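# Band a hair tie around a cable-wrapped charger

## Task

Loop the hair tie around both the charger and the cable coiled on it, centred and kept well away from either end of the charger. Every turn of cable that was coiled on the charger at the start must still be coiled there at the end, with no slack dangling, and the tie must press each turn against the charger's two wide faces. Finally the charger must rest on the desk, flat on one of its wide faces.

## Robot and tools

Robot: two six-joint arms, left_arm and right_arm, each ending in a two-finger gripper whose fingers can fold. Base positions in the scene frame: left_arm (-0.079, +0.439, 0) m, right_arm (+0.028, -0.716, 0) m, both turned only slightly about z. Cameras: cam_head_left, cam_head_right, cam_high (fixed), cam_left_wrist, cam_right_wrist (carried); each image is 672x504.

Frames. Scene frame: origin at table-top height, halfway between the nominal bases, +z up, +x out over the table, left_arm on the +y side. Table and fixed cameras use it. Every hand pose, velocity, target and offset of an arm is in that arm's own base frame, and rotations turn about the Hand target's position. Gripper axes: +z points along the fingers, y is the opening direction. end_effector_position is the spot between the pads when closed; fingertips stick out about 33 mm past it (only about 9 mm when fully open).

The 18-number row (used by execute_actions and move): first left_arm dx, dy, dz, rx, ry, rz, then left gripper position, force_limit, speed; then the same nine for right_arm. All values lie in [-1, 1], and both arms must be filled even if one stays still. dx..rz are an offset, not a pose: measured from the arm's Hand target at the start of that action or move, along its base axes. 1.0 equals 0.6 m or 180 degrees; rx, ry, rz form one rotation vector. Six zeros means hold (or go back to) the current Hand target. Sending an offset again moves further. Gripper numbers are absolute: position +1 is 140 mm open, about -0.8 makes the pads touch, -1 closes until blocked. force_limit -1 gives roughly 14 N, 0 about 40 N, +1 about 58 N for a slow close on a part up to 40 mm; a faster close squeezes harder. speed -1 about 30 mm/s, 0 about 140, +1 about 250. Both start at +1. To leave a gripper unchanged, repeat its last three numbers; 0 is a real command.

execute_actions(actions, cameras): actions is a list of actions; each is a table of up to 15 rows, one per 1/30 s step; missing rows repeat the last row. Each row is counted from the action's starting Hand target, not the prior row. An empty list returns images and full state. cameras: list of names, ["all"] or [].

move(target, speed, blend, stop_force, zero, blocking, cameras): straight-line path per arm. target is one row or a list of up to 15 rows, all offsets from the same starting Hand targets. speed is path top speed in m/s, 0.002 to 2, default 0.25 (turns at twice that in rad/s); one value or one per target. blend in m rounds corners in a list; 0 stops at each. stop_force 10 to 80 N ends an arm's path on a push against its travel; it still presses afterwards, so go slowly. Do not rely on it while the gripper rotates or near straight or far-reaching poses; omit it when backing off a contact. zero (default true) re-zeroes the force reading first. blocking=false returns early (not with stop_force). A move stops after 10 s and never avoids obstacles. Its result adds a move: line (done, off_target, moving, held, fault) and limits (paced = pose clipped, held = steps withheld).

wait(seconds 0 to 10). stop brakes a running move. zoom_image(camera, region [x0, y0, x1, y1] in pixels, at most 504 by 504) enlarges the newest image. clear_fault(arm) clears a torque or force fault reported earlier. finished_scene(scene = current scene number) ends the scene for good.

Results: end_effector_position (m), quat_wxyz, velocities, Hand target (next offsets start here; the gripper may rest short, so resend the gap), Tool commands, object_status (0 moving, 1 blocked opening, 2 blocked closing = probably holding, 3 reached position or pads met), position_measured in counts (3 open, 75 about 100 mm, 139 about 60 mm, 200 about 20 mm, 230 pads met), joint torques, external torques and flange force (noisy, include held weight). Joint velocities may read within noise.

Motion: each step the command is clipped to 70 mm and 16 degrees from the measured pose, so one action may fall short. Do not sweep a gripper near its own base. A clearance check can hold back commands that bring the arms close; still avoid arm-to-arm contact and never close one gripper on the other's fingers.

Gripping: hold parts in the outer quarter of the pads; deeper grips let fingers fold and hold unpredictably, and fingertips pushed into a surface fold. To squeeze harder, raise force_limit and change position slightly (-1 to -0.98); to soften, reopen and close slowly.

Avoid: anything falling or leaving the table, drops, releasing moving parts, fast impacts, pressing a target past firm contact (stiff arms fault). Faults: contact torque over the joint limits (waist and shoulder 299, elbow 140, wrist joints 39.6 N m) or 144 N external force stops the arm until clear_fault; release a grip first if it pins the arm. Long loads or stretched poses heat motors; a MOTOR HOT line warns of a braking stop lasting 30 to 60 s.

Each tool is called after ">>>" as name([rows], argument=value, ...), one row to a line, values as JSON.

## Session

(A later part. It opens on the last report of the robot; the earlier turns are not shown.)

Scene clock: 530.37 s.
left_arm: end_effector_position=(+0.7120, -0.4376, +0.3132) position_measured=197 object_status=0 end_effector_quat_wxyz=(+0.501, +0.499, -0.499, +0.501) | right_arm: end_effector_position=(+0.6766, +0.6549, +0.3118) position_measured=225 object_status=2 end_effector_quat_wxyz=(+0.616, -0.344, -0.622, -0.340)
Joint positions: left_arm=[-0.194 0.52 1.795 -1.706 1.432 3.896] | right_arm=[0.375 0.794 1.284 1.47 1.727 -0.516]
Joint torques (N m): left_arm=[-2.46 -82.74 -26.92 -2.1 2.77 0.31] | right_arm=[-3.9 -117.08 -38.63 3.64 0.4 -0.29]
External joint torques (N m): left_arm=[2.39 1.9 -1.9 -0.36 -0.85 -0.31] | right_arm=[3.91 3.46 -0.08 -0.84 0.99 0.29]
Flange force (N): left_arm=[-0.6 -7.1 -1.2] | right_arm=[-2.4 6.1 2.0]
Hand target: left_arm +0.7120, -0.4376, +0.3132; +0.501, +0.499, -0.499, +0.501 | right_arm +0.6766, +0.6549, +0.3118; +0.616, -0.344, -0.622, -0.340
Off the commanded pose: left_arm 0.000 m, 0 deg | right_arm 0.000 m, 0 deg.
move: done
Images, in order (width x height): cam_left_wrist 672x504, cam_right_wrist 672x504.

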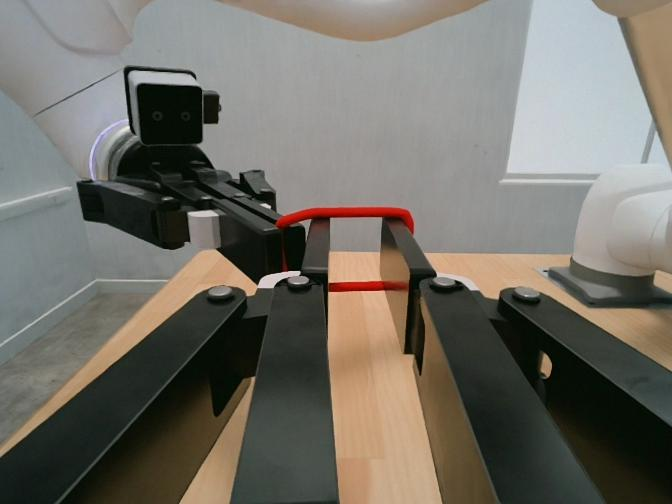

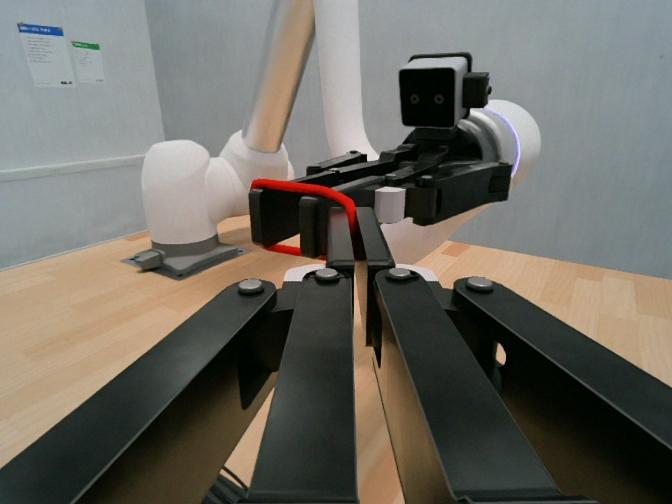

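>>> move([
  [0,0,0,0,0,0,-0.76,-1,-0.8,0,0,0,0,0,0,-1,-1,-1],
  [0.008,0.0,0,0,0,0,-0.76,-1,-0.8,0,0,0,0,0,0,-1,-1,-1],
  [0.006,-0.015,0,0,0,0,-0.76,-1,-0.8,0,0,0,0,0,0,-1,-1,-1],
], speed=0.06, cameras=["cam_left_wrist","cam_right_wrist"])

>>> zoom_image(camera="cam_left_wrist", region=[200, 80, 500, 300])

>>> zoom_image(camera="cam_right_wrist", region=[200, 80, 500, 300])

Scene clock: 536.80 s.
left_arm: end_effector_position=(+0.7156, -0.4466, +0.3132) position_measured=224 object_status=3 end_effector_quat_wxyz=(+0.501, +0.499, -0.499, +0.501) | right_arm: end_effector_position=(+0.6766, +0.6549, +0.3118) position_measured=225 object_status=2 end_effector_quat_wxyz=(+0.616, -0.344, -0.622, -0.340)
Joint positions: left_arm=[-0.206 0.526 1.785 -1.713 1.423 3.893] | right_arm=[0.375 0.794 1.284 1.47 1.727 -0.516]
Joint torques (N m): left_arm=[-1.26 -82.55 -27.84 -2.61 2.04 0.32] | right_arm=[-1.97 -117.34 -38.08 3.29 1.04 -0.28]
External joint torques (N m): left_arm=[1.36 0.92 -1.17 0.14 -0.13 -0.32] | right_arm=[1.62 3.62 -0.75 -0.47 0.35 0.28]
Flange force (N): left_arm=[0.1 -4.3 -1.3] | right_arm=[-2.3 7.9 0.1]
Hand target: left_arm +0.7156, -0.4466, +0.3132; +0.501, +0.499, -0.499, +0.501 | right_arm +0.6766, +0.6549, +0.3118; +0.616, -0.344, -0.622, -0.340
Off the commanded pose: left_arm 0.000 m, 0 deg | right_arm 0.000 m, 0 deg.
move: done
Images, in order (width x height): cam_left_wrist 672x504, cam_right_wrist 672x504.

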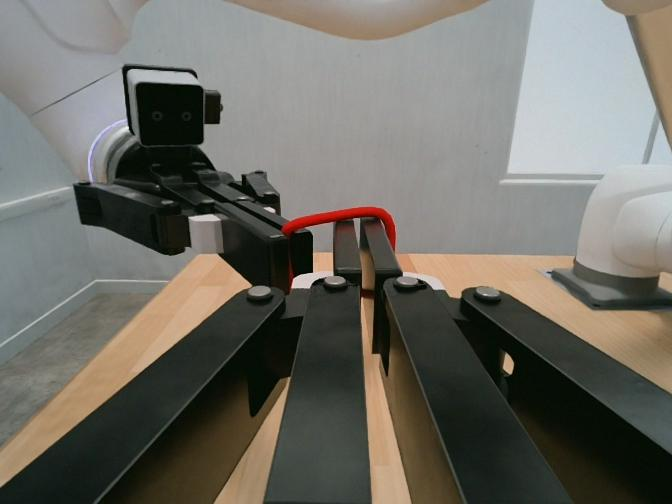

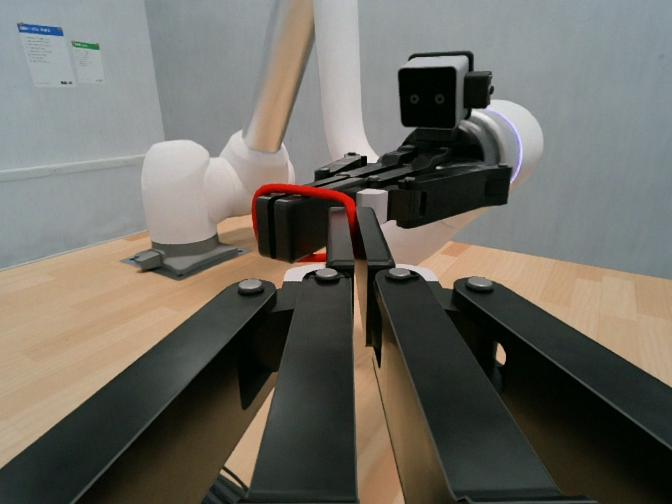

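Scaled by 1.680.

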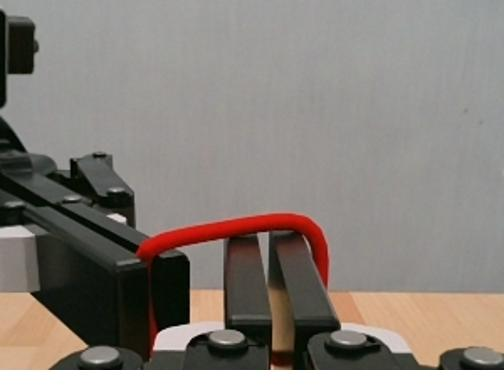

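Scaled by 1.680.

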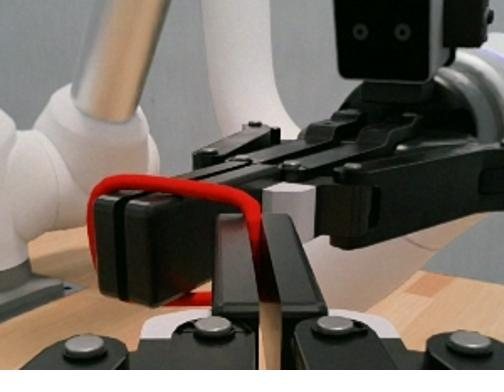

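>>> move([
  [0.011,0.0,-0.004,0,0,0,-0.76,-1,-0.8,0,0,0,0,0,0,-1,-1,-1],
  [0.011,-0.014,-0.004,0,0,0,-0.76,-1,-0.8,0,0,0,0,0,0,-1,-1,-1],
  [-0.009,-0.014,0,0,0,0,-0.76,-1,-0.8,0,0,0,0,0,0,-1,-1,-1],
  [-0.009,-0.014,0,0,0,0,-0.54,-1,-0.8,0,0,0,0,0,0,-1,-1,-1],
], speed=0.05, cameras=["cam_left_wrist","cam_right_wrist"])

>>> zoom_image(camera="cam_left_wrist", region=[200, 80, 500, 300])

>>> zoom_image(camera="cam_right_wrist", region=[200, 80, 500, 300])

Scene clock: 544.07 s.
left_arm: end_effector_position=(+0.7102, -0.4550, +0.3132) position_measured=197 object_status=0 end_effector_quat_wxyz=(+0.501, +0.499, -0.499, +0.501) | right_arm: end_effector_position=(+0.6766, +0.6549, +0.3118) position_measured=225 object_status=2 end_effector_quat_wxyz=(+0.616, -0.344, -0.622, -0.340)
Joint positions: left_arm=[-0.219 0.521 1.793 -1.722 1.414 3.898] | right_arm=[0.375 0.794 1.284 1.47 1.727 -0.516]
Joint torques (N m): left_arm=[-2.36 -83.01 -26.82 -1.99 2.8 0.3] | right_arm=[-4.7 -116.72 -38.69 3.65 0.38 -0.33]
External joint torques (N m): left_arm=[2.18 2.04 -2.11 -0.52 -0.88 -0.3] | right_arm=[4.74 3.05 -0.14 -0.84 1.01 0.33]
Flange force (N): left_arm=[-0.7 -7.6 -0.4] | right_arm=[-2.0 5.9 2.9]
Hand target: left_arm +0.7102, -0.4550, +0.3132; +0.501, +0.499, -0.499, +0.501 | right_arm +0.6766, +0.6549, +0.3118; +0.616, -0.344, -0.622, -0.340
Off the commanded pose: left_arm 0.000 m, 0 deg | right_arm 0.000 m, 0 deg.
move: done
Images, in order (width x height): cam_left_wrist 672x504, cam_right_wrist 672x504.

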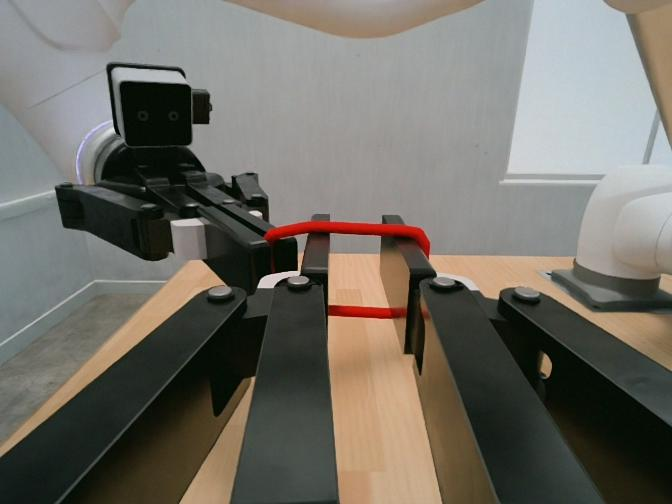

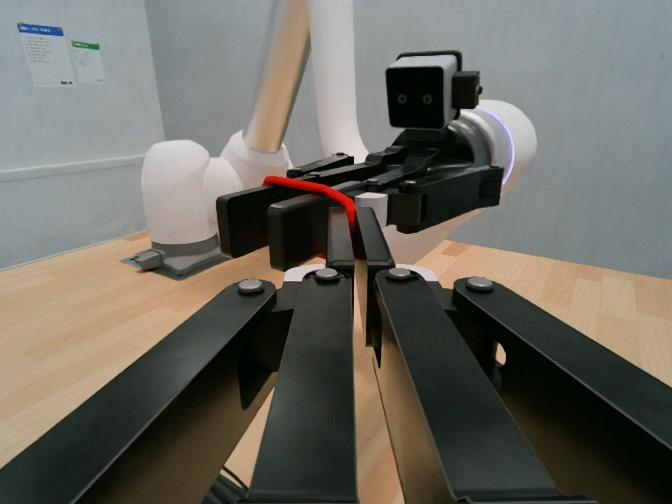

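Scaled by 1.680.

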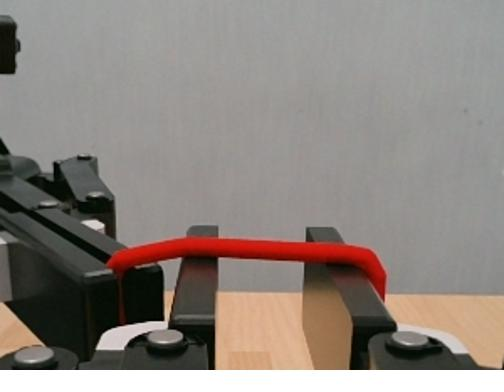

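Scaled by 1.680.

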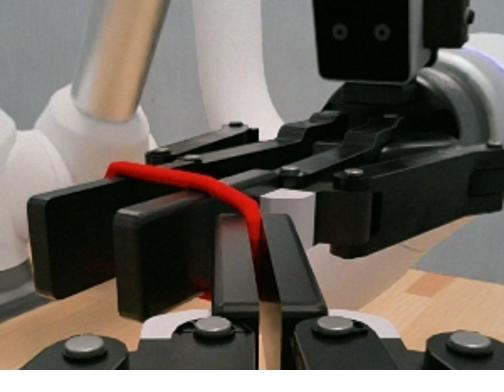

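>>> move([
  [0,0,0,0,0,0,-0.54,-1,-0.8,0,0,0,0,0,0,-0.68,-1,-1],
  [0,0,0,0,0,0,-0.54,-1,-0.8,0.096,-0.137,0,0,0,0,-0.68,-1,-1],
], speed=0.08, cameras=["cam_left_wrist","cam_right_wrist"])

>>> zoom_image(camera="cam_left_wrist", region=[200, 80, 500, 300])

>>> zoom_image(camera="cam_right_wrist", region=[100, 80, 400, 300])

Scene clock: 552.90 s.
left_arm: end_effector_position=(+0.7102, -0.4550, +0.3133) position_measured=197 object_status=3 end_effector_quat_wxyz=(+0.501, +0.499, -0.499, +0.501) | right_arm: end_effector_position=(+0.7341, +0.5727, +0.3118) position_measured=214 object_status=3 end_effector_quat_wxyz=(+0.616, -0.344, -0.622, -0.340)
Joint positions: left_arm=[-0.219 0.521 1.793 -1.722 1.414 3.898] | right_arm=[0.273 0.832 1.212 1.427 1.821 -0.492]
Joint torques (N m): left_arm=[-1.47 -82.28 -27.71 -2.69 2.11 0.31] | right_arm=[-0.79 -120.44 -38.37 3.42 1.05 -0.3]
External joint torques (N m): left_arm=[1.49 1.23 -1.24 0.18 -0.19 -0.31] | right_arm=[0.18 3.31 -0.94 -0.41 0.28 0.3]
Flange force (N): left_arm=[-0.2 -4.9 -1.3] | right_arm=[-1.8 7.9 -2.2]
Hand target: left_arm +0.7102, -0.4550, +0.3132; +0.501, +0.499, -0.499, +0.501 | right_arm +0.7342, +0.5727, +0.3118; +0.616, -0.344, -0.622, -0.340
Off the commanded pose: left_arm 0.000 m, 0 deg | right_arm 0.000 m, 0 deg.
move: done
Images, in order (width x height): cam_left_wrist 672x504, cam_right_wrist 672x504.

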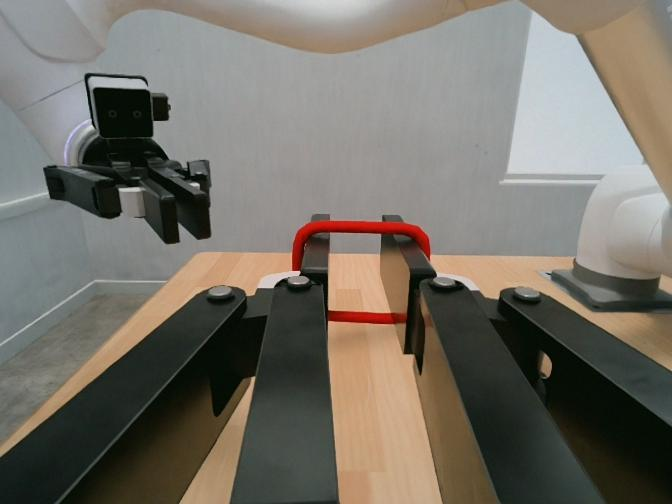

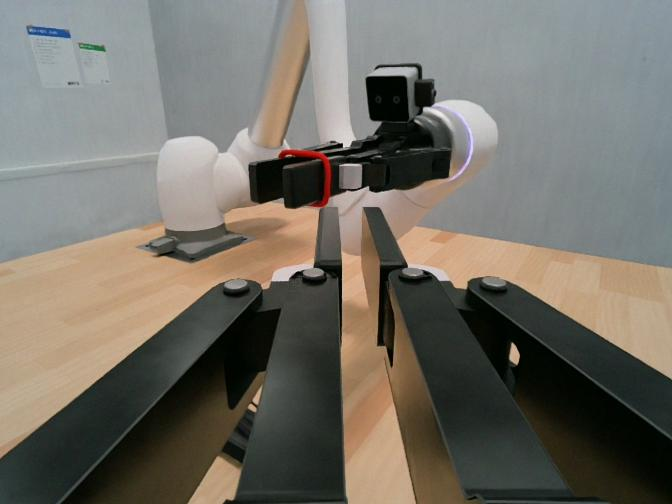

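Scaled by 1.680.

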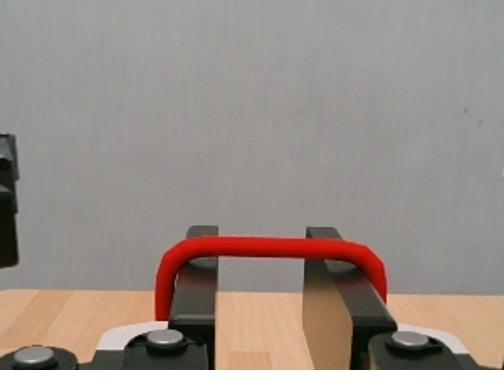

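Scaled by 1.680.

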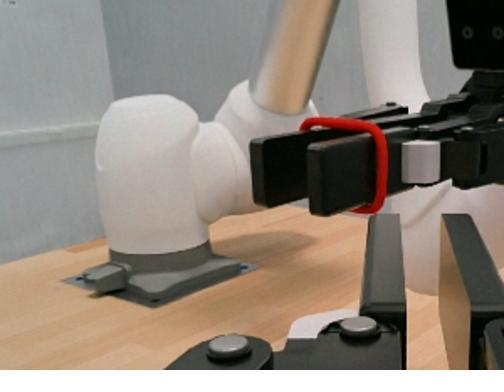

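>>> move([
  [0,0.13,0,0,0,0,-0.54,-1,-0.8,-0.25,-0.3,0.05,-0.255,0.14,-0.257,0.2,-1,0],
  [0,0.25,0,0,0,0,-0.54,-1,-0.8,-0.4,-0.2,0.0,-0.510,0.281,-0.514,0.2,-1,0],
  [0,0.25,0,0,0,0,-0.54,-1,-0.8,-0.4825,0.234,-0.103,-0.510,0.281,-0.514,0.2,-1,0],
], blend=[0.05,0.05,0], cameras=["cam_left_wrist","cam_right_wrist","cam_high"])

>>> zoom_image(camera="cam_right_wrist", region=[200, 0, 500, 300])

Scene clock: 571.33 s.
left_arm: end_effector_position=(+0.7102, -0.3050, +0.3132) position_measured=197 object_status=3 end_effector_quat_wxyz=(+0.501, +0.499, -0.499, +0.501) | right_arm: end_effector_position=(+0.4446, +0.7131, +0.2501) position_measured=104 object_status=3 end_effector_quat_wxyz=(+0.001, +1.000, +0.000, -0.001)
Joint positions: left_arm=[-0.01 0.509 1.814 -1.58 1.567 3.894] | right_arm=[0.972 0.493 1.287 0.001 1.364 2.541]
Joint torques (N m): left_arm=[-1.42 -80.26 -26.98 -2.26 2.06 0.29] | right_arm=[-2.1 -93.4 -41.05 4.9 -0.28 -0.28]
External joint torques (N m): left_arm=[1.42 1.33 -1.04 0.18 -0.15 -0.29] | right_arm=[2.01 1.98 -0.6 -0.66 0.26 0.28]
Flange force (N): left_arm=[-0.5 -4.1 -2.2] | right_arm=[0.4 -5.8 -0.5]
Hand target: left_arm +0.7102, -0.3050, +0.3132; +0.501, +0.499, -0.499, +0.501 | right_arm +0.4447, +0.7131, +0.2500; +0.001, +1.000, +0.000, -0.001
Off the commanded pose: left_arm 0.000 m, 0 deg | right_arm 0.000 m, 0 deg.
move: done
Images, in order (width x height): cam_high 672x504, cam_left_wrist 672x504, cam_right_wrist 672x504.

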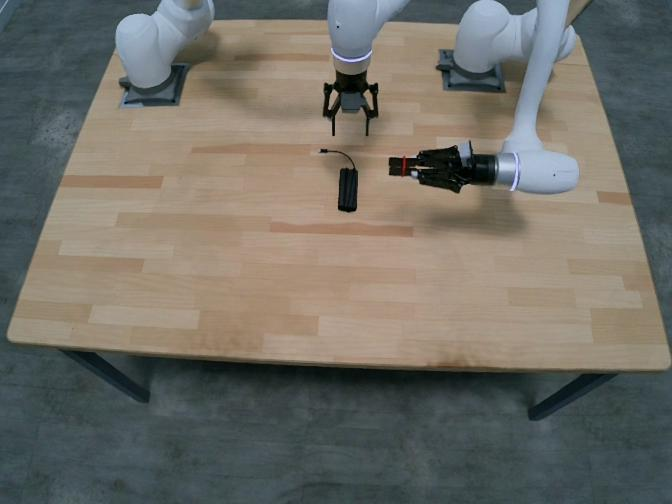

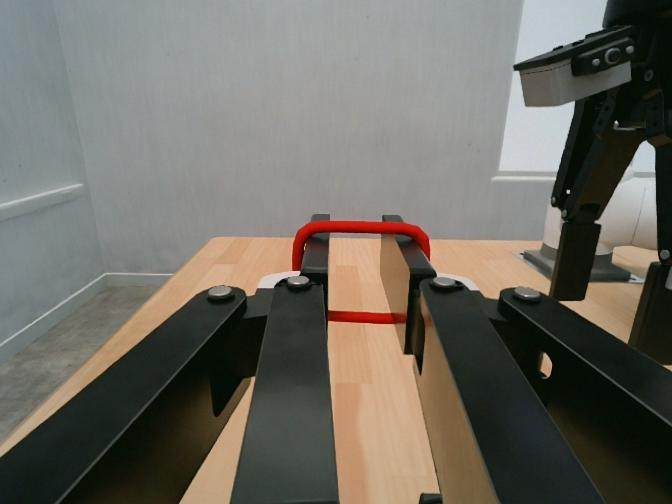

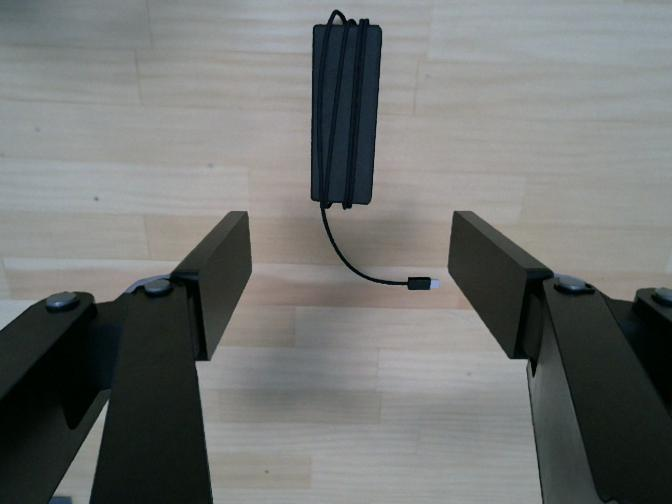

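Scaled by 1.680.

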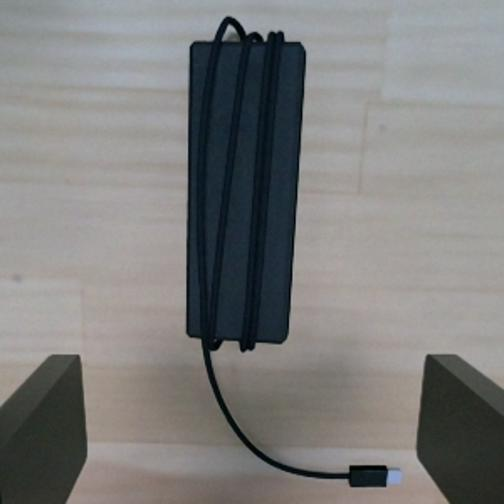

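>>> move([
  [0,0,0,0,0,0,-0.54,-1,-0.8,0.08,-0.2,-0.325,0,0,-0.01,-1,-1,0.5],
])

>>> move(target=[0,0,0,0,0,0,-0.54,-1,-0.8,0,0,-0.05,0,0,0,-1,-1,0.5], speed=0.008, stop_force=10)

Scene clock: 579.13 s.
left_arm: end_effector_position=(+0.7102, -0.3050, +0.3132) position_measured=197 object_status=3 end_effector_quat_wxyz=(+0.501, +0.499, -0.499, +0.501) | right_arm: end_effector_position=(+0.4927, +0.5931, +0.0551) position_measured=235 object_status=3 end_effector_quat_wxyz=(+0.001, +1.000, -0.015, -0.001)
Joint positions: left_arm=[-0.01 0.509 1.814 -1.58 1.567 3.894] | right_arm=[0.833 0.511 1.639 0.001 0.995 2.433]
Joint torques (N m): left_arm=[-1.5 -80.48 -26.79 -2.26 2.1 0.32] | right_arm=[-1.93 -89.6 -34.59 4.13 -0.3 -0.26]
External joint torques (N m): left_arm=[1.62 1.28 -1.28 0.19 -0.18 -0.33] | right_arm=[1.85 2.93 -0.93 -0.52 0.28 0.26]
Flange force (N): left_arm=[-0.3 -4.6 -2.5] | right_arm=[1.8 -6.7 1.5]
Hand target: left_arm +0.7102, -0.3050, +0.3132; +0.501, +0.499, -0.499, +0.501 | right_arm +0.4927, +0.5931, +0.0550; +0.001, +1.000, -0.015, -0.001
Off the commanded pose: left_arm 0.000 m, 0 deg | right_arm 0.000 m, 0 deg.
move: done

Scene clock: 582.30 s.
left_arm: end_effector_position=(+0.7102, -0.3050, +0.3132) position_measured=197 object_status=3 end_effector_quat_wxyz=(+0.501, +0.499, -0.499, +0.501) | right_arm: end_effector_position=(+0.4927, +0.5931, +0.0343) position_measured=235 object_status=3 end_effector_quat_wxyz=(+0.001, +1.000, -0.015, -0.001)
Joint positions: left_arm=[-0.01 0.509 1.814 -1.58 1.567 3.894] | right_arm=[0.832 0.53 1.652 0.001 0.962 2.433]
Joint torques (N m): left_arm=[-1.41 -80.6 -27.05 -2.26 2.02 0.33] | right_arm=[-2.38 -69.78 -27.52 4.08 -3.27 -0.31]
External joint torques (N m): left_arm=[1.4 1.71 -0.95 0.19 -0.1 -0.32] | right_arm=[2.44 -18.16 -7.34 -0.54 3.24 0.31]
Flange force (N): left_arm=[-1.0 -4.4 -2.2] | right_arm=[-5.7 1.5 -26.4]
Hand target: left_arm +0.7102, -0.3050, +0.3132; +0.501, +0.499, -0.499, +0.501 | right_arm +0.4927, +0.5931, +0.0343; +0.001, +1.000, -0.015, -0.001 (not the last commanded pose)
Off the commanded pose: left_arm 0.000 m, 0 deg | right_arm 0.009 m, 0 deg.
move: contact (right_arm)

>>> move([
  [0,0,0.17,0,0,0,-0.54,-1,-0.8,0,0,0,0,0,0,-1,-1,0.5],
  [0,0,0.17,0,0,0,-0.54,-1,-0.8,-0.087,0.2,0.17,0,0,0,0.2,-1,0.5],
  [0,0,0.17,0,0,0,-0.54,-1,-0.8,-0.087,0.2,0.0137,0,0,0,0.2,-1,0.5],
], speed=[0.1,0.2,0.08], cameras=["cam_right_wrist"])

Scene clock: 591.53 s.
left_arm: end_effector_position=(+0.7102, -0.3050, +0.4152) position_measured=197 object_status=3 end_effector_quat_wxyz=(+0.501, +0.499, -0.499, +0.501) | right_arm: end_effector_position=(+0.4405, +0.7131, +0.0426) position_measured=104 object_status=3 end_effector_quat_wxyz=(+0.001, +1.000, -0.015, -0.001)
Joint positions: left_arm=[-0.01 0.405 1.751 -1.579 1.566 3.727] | right_arm=[0.976 0.613 1.491 0.001 1.04 2.576]
Joint torques (N m): left_arm=[-1.26 -75.61 -31.7 -2.59 1.71 0.3] | right_arm=[-1.9 -100.04 -36.06 4.16 -0.27 -0.33]
External joint torques (N m): left_arm=[1.46 1.17 -1.37 0.21 -0.16 -0.3] | right_arm=[2.11 2.66 -0.76 -0.41 0.24 0.33]
Flange force (N): left_arm=[0.5 -4.7 -2.2] | right_arm=[0.5 -6.6 1.3]
Hand target: left_arm +0.7102, -0.3050, +0.4152; +0.501, +0.499, -0.499, +0.501 | right_arm +0.4405, +0.7131, +0.0426; +0.001, +1.000, -0.015, -0.001
Off the commanded pose: left_arm 0.000 m, 0 deg | right_arm 0.000 m, 0 deg.
move: done
Images, in order (width x height): cam_right_wrist 672x504.

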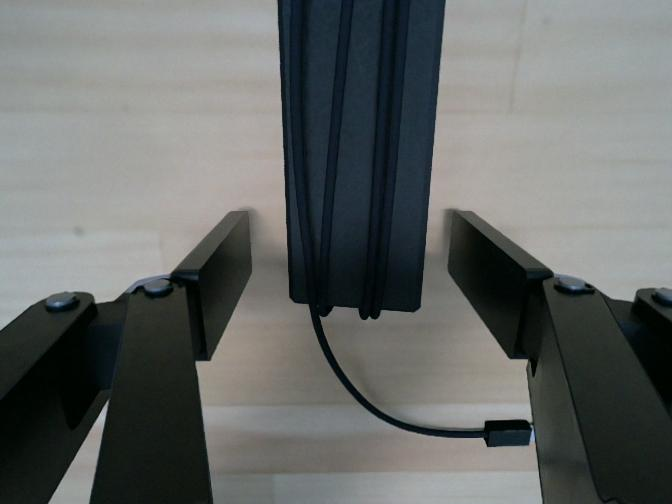

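>>> move([
  [0,0,0,0,0,0,-0.54,-1,-0.8,0,0,0,0,0,0,-1,0,-1],
])

>>> move([
  [0,0,0,0,0,0,-0.54,-1,-0.8,0,0,0.08,0,0,0,-1,0,-1],
], speed=0.03, cameras=["cam_right_wrist"])

Scene clock: 595.73 s.
left_arm: end_effector_position=(+0.7102, -0.3050, +0.4152) position_measured=197 object_status=3 end_effector_quat_wxyz=(+0.501, +0.499, -0.499, +0.501) | right_arm: end_effector_position=(+0.4405, +0.7131, +0.0426) position_measured=150 object_status=0 end_effector_quat_wxyz=(+0.001, +1.000, -0.015, -0.001)
Joint positions: left_arm=[-0.01 0.405 1.751 -1.579 1.566 3.727] | right_arm=[0.976 0.614 1.491 0.001 1.04 2.576]
Joint torques (N m): left_arm=[-1.23 -75.59 -31.89 -2.62 1.73 0.32] | right_arm=[-2.22 -93.93 -34.59 4.19 -1.51 -0.38]
External joint torques (N m): left_arm=[1.37 1.41 -1.12 0.25 -0.18 -0.33] | right_arm=[2.26 -3.67 -2.16 -0.45 1.49 0.38]
Flange force (N): left_arm=[0.1 -4.5 -2.1] | right_arm=[-1.8 -3.1 -6.6]
Hand target: left_arm +0.7102, -0.3050, +0.4152; +0.501, +0.499, -0.499, +0.501 | right_arm +0.4405, +0.7131, +0.0426; +0.001, +1.000, -0.015, -0.001
Off the commanded pose: left_arm 0.000 m, 0 deg | right_arm 0.000 m, 0 deg.
move: done

Scene clock: 597.60 s.
left_arm: end_effector_position=(+0.7102, -0.3050, +0.4152) position_measured=197 object_status=3 end_effector_quat_wxyz=(+0.501, +0.499, -0.499, +0.501) | right_arm: end_effector_position=(+0.4405, +0.7131, +0.0905) position_measured=150 object_status=2 end_effector_quat_wxyz=(+0.001, +1.000, -0.015, -0.001)
Joint positions: left_arm=[-0.01 0.405 1.751 -1.579 1.566 3.727] | right_arm=[0.976 0.576 1.457 0.001 1.111 2.577]
Joint torques (N m): left_arm=[-1.33 -75.32 -31.74 -2.57 1.7 0.33] | right_arm=[-2.12 -100.71 -38.79 4.24 -0.35 -0.27]
External joint torques (N m): left_arm=[1.22 1.24 -1.25 0.19 -0.15 -0.33] | right_arm=[2.63 5 0.71 -0.36 0.34 0.27]
Flange force (N): left_arm=[0.4 -4.6 -1.9] | right_arm=[0.0 -7.0 3.7]
Hand target: left_arm +0.7102, -0.3050, +0.4152; +0.501, +0.499, -0.499, +0.501 | right_arm +0.4405, +0.7131, +0.0906; +0.001, +1.000, -0.015, -0.001
Off the commanded pose: left_arm 0.000 m, 0 deg | right_arm 0.000 m, 0 deg.
move: done
Images, in order (width x height): cam_right_wrist 672x504.

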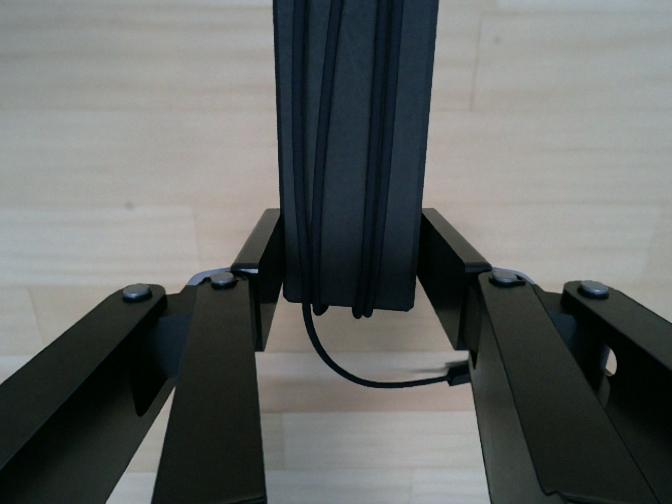

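>>> move([
  [0,0,0,0,0,0,-0.54,-1,-0.8,0.0,0,0.2,0,0,0,-1,0,-1],
  [0,0,0,0,0,0,-0.54,-1,-0.8,0.285,-0.1935,0.349,0,0,0.5,-1,0,-1],
], speed=0.12, blend=[0.05,0], cameras=["all"])

>>> zoom_image(camera="cam_right_wrist", region=[200, 0, 500, 340])

>>> zoom_image(camera="cam_left_wrist", region=[200, 150, 500, 400])

Scene clock: 618.00 s.
left_arm: end_effector_position=(+0.7102, -0.3050, +0.4152) position_measured=197 object_status=3 end_effector_quat_wxyz=(+0.501, +0.499, -0.499, +0.501) | right_arm: end_effector_position=(+0.6115, +0.5970, +0.3000) position_measured=150 object_status=2 end_effector_quat_wxyz=(+0.001, +0.718, +0.696, +0.000)
Joint positions: left_arm=[-0.01 0.405 1.751 -1.579 1.566 3.727] | right_arm=[0.734 0.503 1.182 -0.003 1.458 0.765]
Joint torques (N m): left_arm=[-1.32 -75.62 -31.82 -2.57 1.71 0.36] | right_arm=[-1.94 -98.38 -43.11 4.94 -0.41 -0.28]
External joint torques (N m): left_arm=[0.54 1.19 -1.27 0.14 -0.15 -0.36] | right_arm=[1.72 5.28 0.65 -0.56 0.36 0.29]
Flange force (N): left_arm=[0.5 -4.5 -0.9] | right_arm=[7.3 3.7 1.4]
Hand target: left_arm +0.7102, -0.3050, +0.4152; +0.501, +0.499, -0.499, +0.501 | right_arm +0.6115, +0.5970, +0.3000; +0.001, +0.718, +0.696, +0.000
Off the commanded pose: left_arm 0.000 m, 0 deg | right_arm 0.000 m, 0 deg.
move: done

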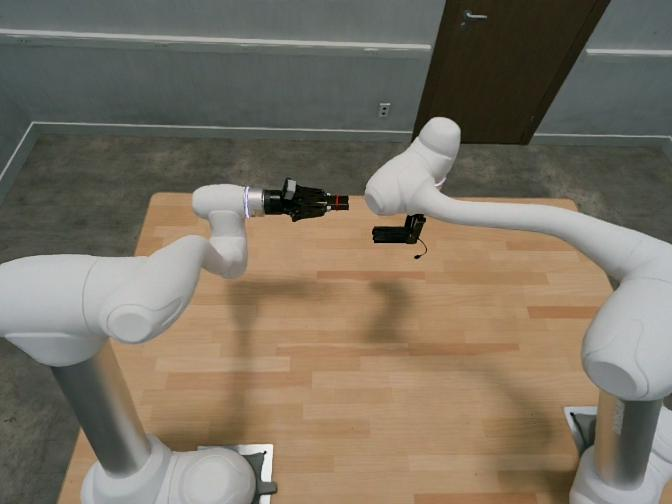

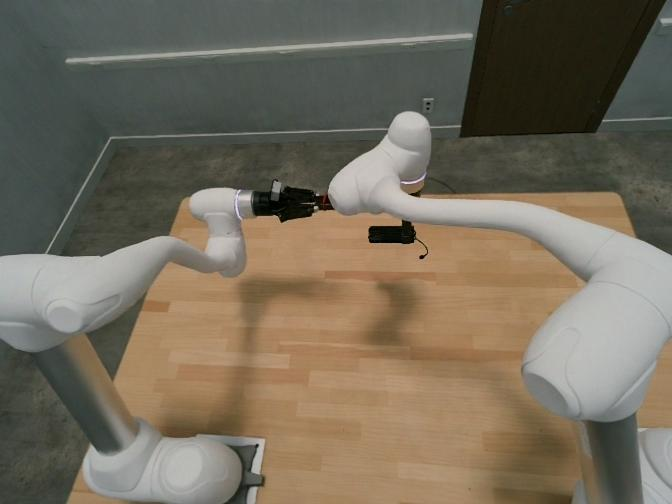

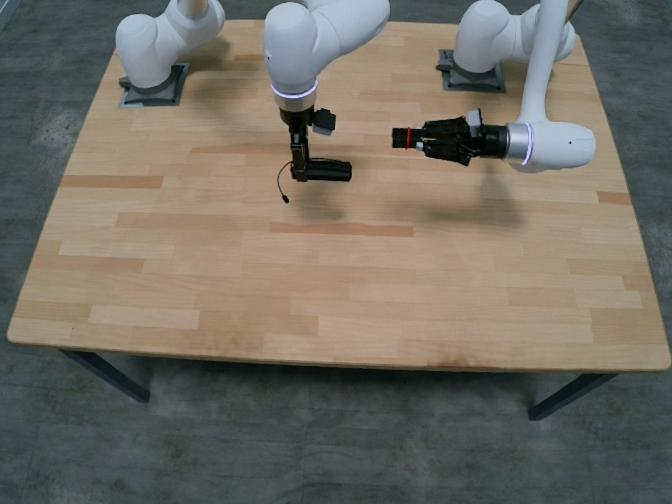

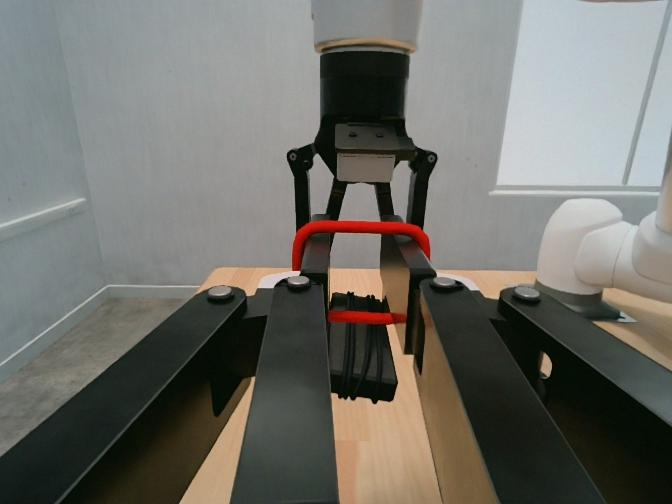

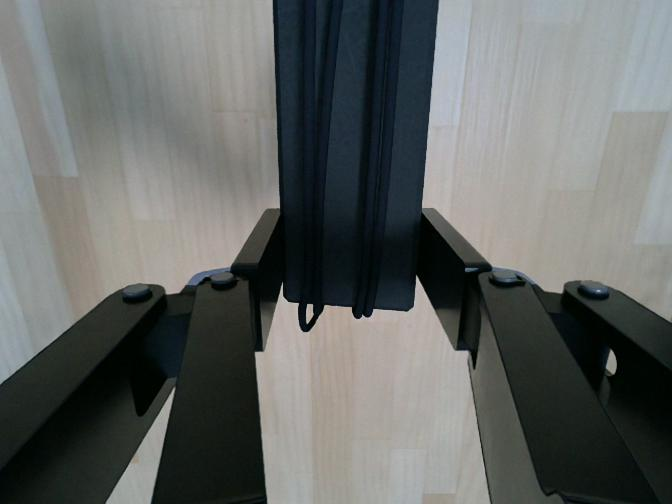

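Scaled by 1.482.

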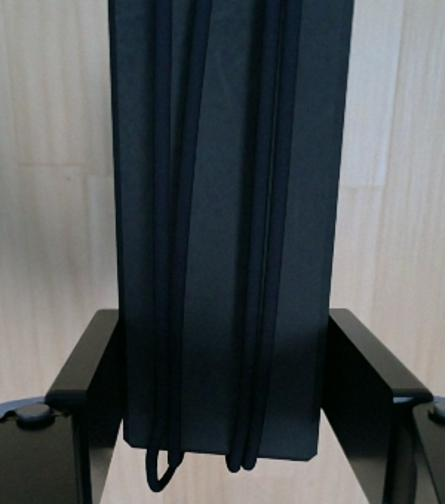

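Scaled by 1.680.

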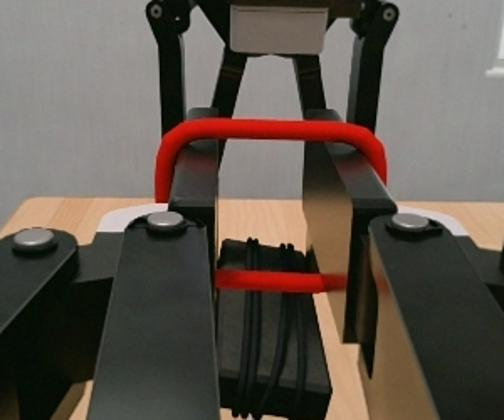

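>>> move([
  [-0.0203,0.03,-0.2445,0,0,0,-0.06,-1,-0.8,0,0,0,0,0,0,-1,0,-1],
], speed=0.12, cameras=["cam_left_wrist","cam_right_wrist","cam_high"])

>>> zoom_image(camera="cam_left_wrist", region=[180, 80, 540, 350])

>>> zoom_image(camera="cam_high", region=[260, 110, 460, 220])

Scene clock: 632.07 s.
left_arm: end_effector_position=(+0.6980, -0.2870, +0.2686) position_measured=136 object_status=3 end_effector_quat_wxyz=(+0.501, +0.499, -0.499, +0.501) | right_arm: end_effector_position=(+0.6115, +0.5970, +0.3000) position_measured=150 object_status=2 end_effector_quat_wxyz=(+0.001, +0.718, +0.696, +0.000)
Joint positions: left_arm=[0.016 0.549 1.856 -1.561 1.585 3.976] | right_arm=[0.734 0.503 1.182 -0.003 1.458 0.765]
Joint torques (N m): left_arm=[-1.45 -81.15 -24.25 -2.05 2.16 0.27] | right_arm=[-2.16 -98.35 -43.18 4.94 -0.4 -0.31]
External joint torques (N m): left_arm=[1.42 1.09 -1.04 0.2 -0.09 -0.27] | right_arm=[2.03 5.61 0.95 -0.58 0.36 0.31]
Flange force (N): left_arm=[-0.6 -3.6 -2.4] | right_arm=[7.4 3.3 1.9]
Hand target: left_arm +0.6980, -0.2870, +0.2685; +0.501, +0.499, -0.499, +0.501 | right_arm +0.6115, +0.5970, +0.3000; +0.001, +0.718, +0.696, +0.000
Off the commanded pose: left_arm 0.000 m, 0 deg | right_arm 0.000 m, 0 deg.
move: done
Images, in order (width x height): cam_high 672x504, cam_left_wrist 672x504, cam_right_wrist 672x504.

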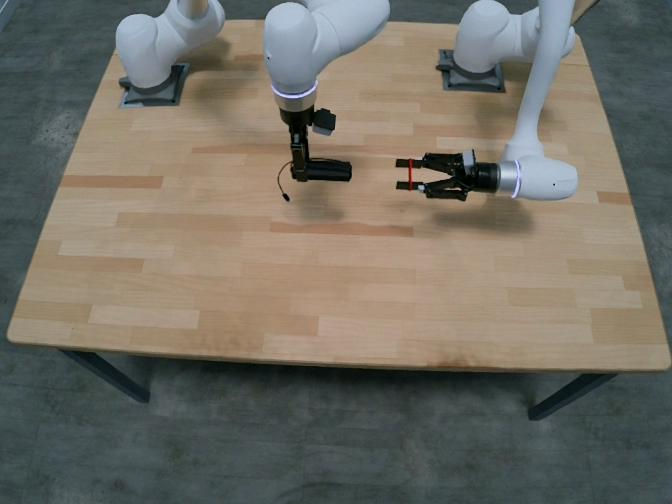

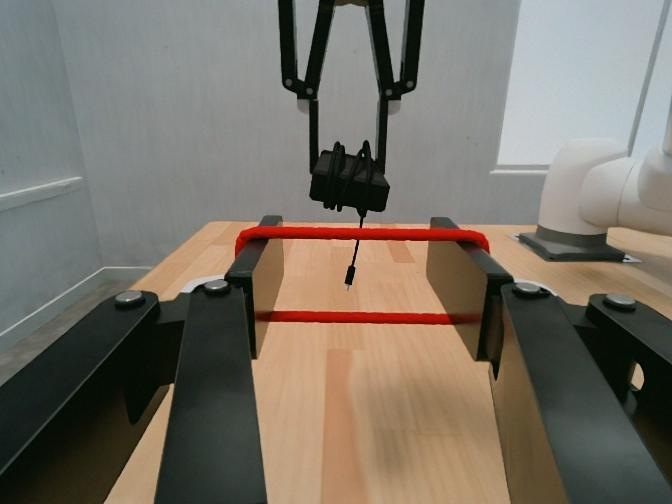

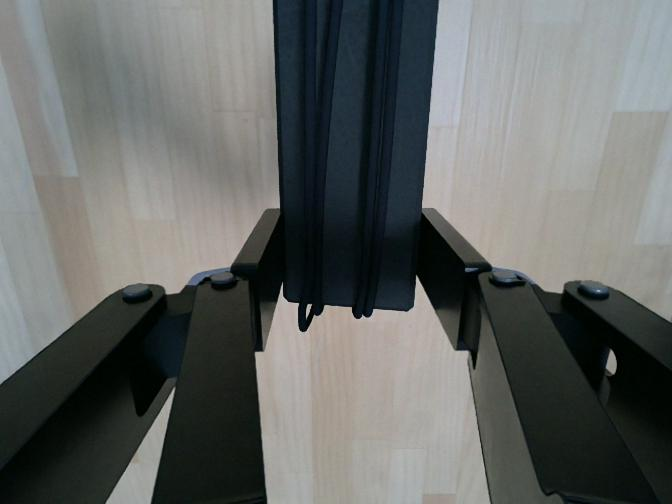

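Scaled by 1.400.

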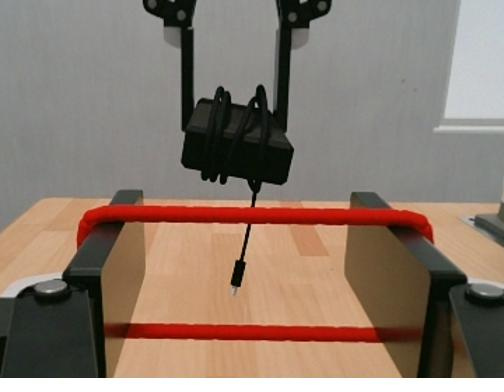

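Scaled by 2.520.

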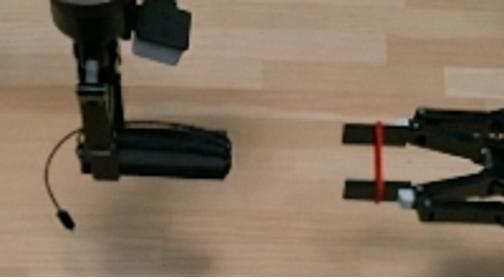

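>>> move([
  [-0.003,-0.15,-0.0016,0,-0.05,0,-0.06,-1,-0.8,0,0,0,0,0,0,-1,0,-1],
], speed=0.12, cameras=["cam_left_wrist","cam_right_wrist","cam_high"])

>>> zoom_image(camera="cam_left_wrist", region=[180, 80, 540, 350])

>>> zoom_image(camera="cam_high", region=[260, 110, 460, 220])

Scene clock: 645.70 s.
left_arm: end_effector_position=(+0.6962, -0.3770, +0.2676) position_measured=136 object_status=3 end_effector_quat_wxyz=(+0.460, +0.458, -0.537, +0.538) | right_arm: end_effector_position=(+0.6115, +0.5970, +0.3000) position_measured=150 object_status=2 end_effector_quat_wxyz=(+0.001, +0.718, +0.696, +0.000)
Joint positions: left_arm=[-0.113 0.548 1.86 -1.656 1.499 4.14] | right_arm=[0.734 0.503 1.182 -0.003 1.458 0.765]
Joint torques (N m): left_arm=[-0.95 -81.4 -24.46 -2.31 2.22 0.27] | right_arm=[-2.08 -98.48 -43.19 4.95 -0.4 -0.3]
External joint torques (N m): left_arm=[0.94 1.32 -1.03 0.2 -0.13 -0.28] | right_arm=[1.98 4.92 0.72 -0.57 0.37 0.3]
Flange force (N): left_arm=[-1.5 -3.9 -1.2] | right_arm=[6.9 3.0 1.4]
Hand target: left_arm +0.6962, -0.3770, +0.2676; +0.461, +0.458, -0.537, +0.538 | right_arm +0.6115, +0.5970, +0.3000; +0.001, +0.718, +0.696, +0.000
Off the commanded pose: left_arm 0.000 m, 0 deg | right_arm 0.000 m, 0 deg.
move: done
Images, in order (width x height): cam_high 672x504, cam_left_wrist 672x504, cam_right_wrist 672x504.

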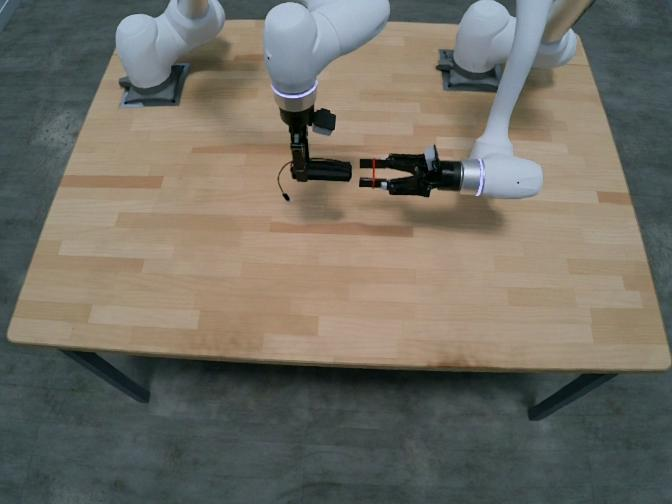

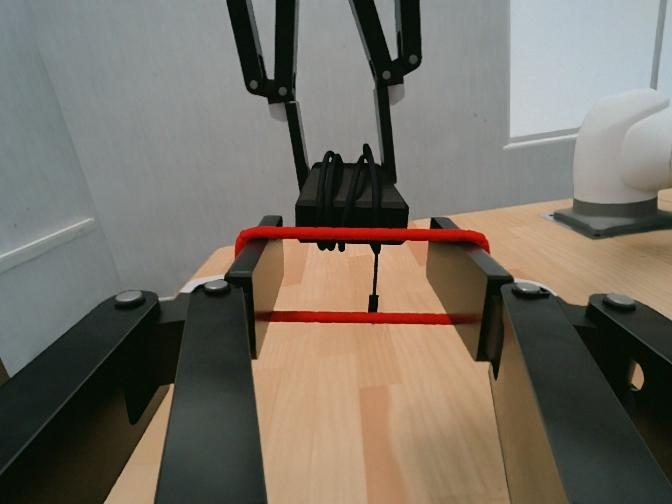

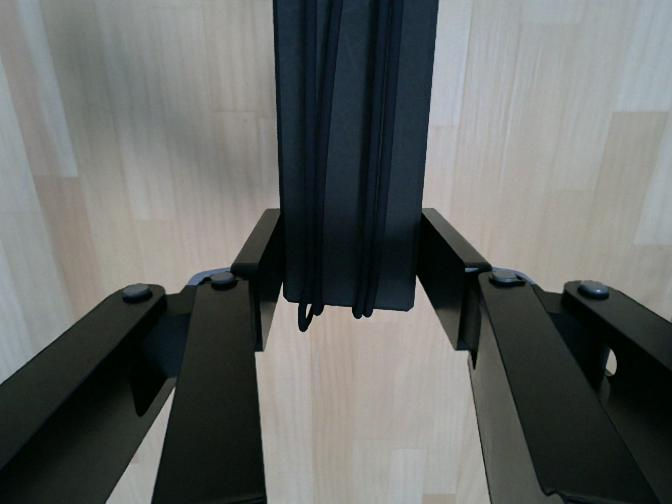

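Scaled by 1.400.

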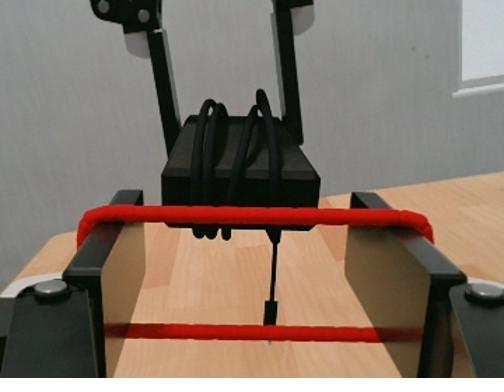

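Scaled by 2.520.

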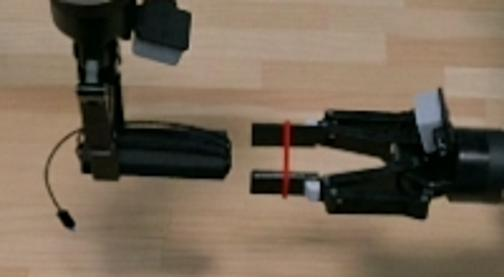

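>>> move([
  [0,-0.083,0,0,0,0,-0.06,-1,-0.8,0,0,0,0,0,0,-1,0,-1],
], speed=0.05, cameras=["cam_left_wrist","cam_right_wrist","cam_high"])

>>> zoom_image(camera="cam_left_wrist", region=[180, 80, 540, 350])

>>> zoom_image(camera="cam_high", region=[260, 110, 460, 220])

Scene clock: 653.03 s.
left_arm: end_effector_position=(+0.6962, -0.4268, +0.2676) position_measured=136 object_status=3 end_effector_quat_wxyz=(+0.461, +0.458, -0.537, +0.538) | right_arm: end_effector_position=(+0.6115, +0.5970, +0.3000) position_measured=150 object_status=2 end_effector_quat_wxyz=(+0.001, +0.718, +0.696, +0.000)
Joint positions: left_arm=[-0.184 0.554 1.85 -1.709 1.452 4.14] | right_arm=[0.734 0.503 1.182 -0.003 1.458 0.765]
Joint torques (N m): left_arm=[-1.11 -82.17 -24.83 -2.46 2.16 0.36] | right_arm=[-1.97 -98.27 -43.08 4.96 -0.4 -0.3]
External joint torques (N m): left_arm=[1.29 1.09 -1.06 0.21 -0.08 -0.36] | right_arm=[2.09 5.69 0.93 -0.6 0.36 0.3]
Flange force (N): left_arm=[-1.0 -4.1 -1.5] | right_arm=[7.6 3.4 1.9]
Hand target: left_arm +0.6962, -0.4268, +0.2676; +0.461, +0.458, -0.537, +0.538 | right_arm +0.6115, +0.5970, +0.3000; +0.001, +0.718, +0.696, +0.000
Off the commanded pose: left_arm 0.000 m, 0 deg | right_arm 0.000 m, 0 deg.
move: done
Images, in order (width x height): cam_high 672x504, cam_left_wrist 672x504, cam_right_wrist 672x504.

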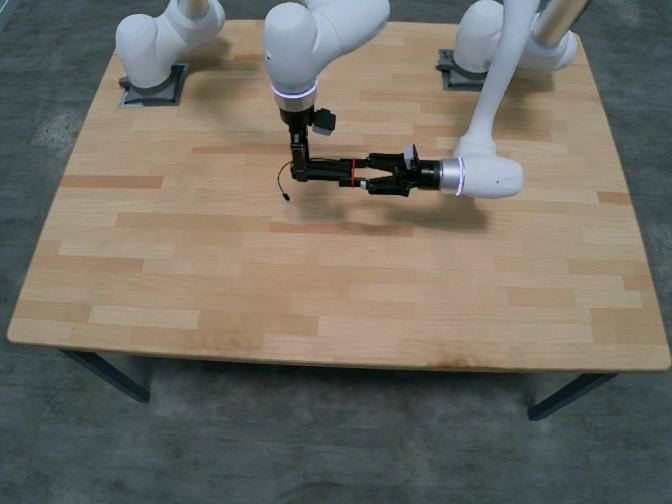

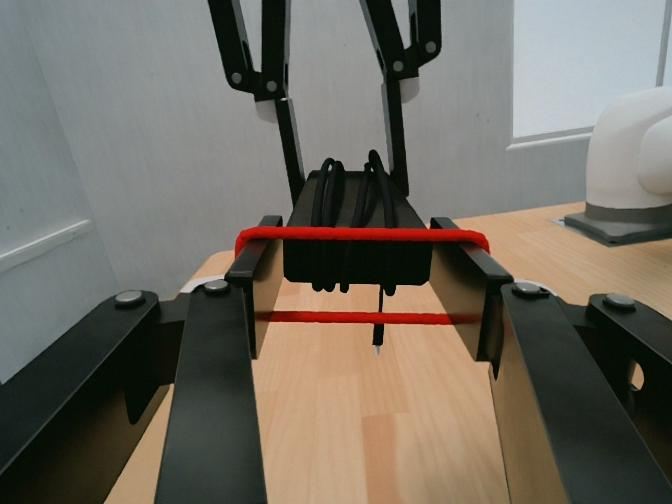

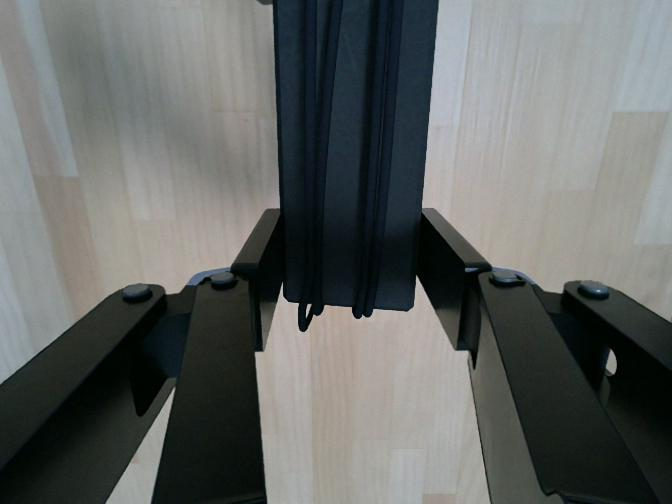

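Scaled by 1.400.

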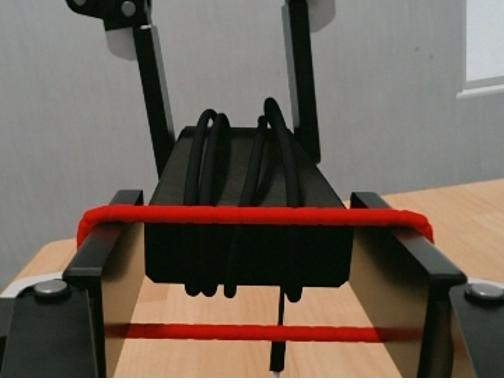

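Scaled by 2.520.

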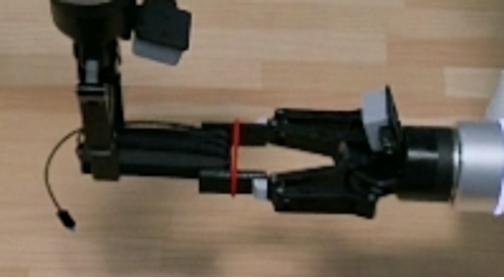

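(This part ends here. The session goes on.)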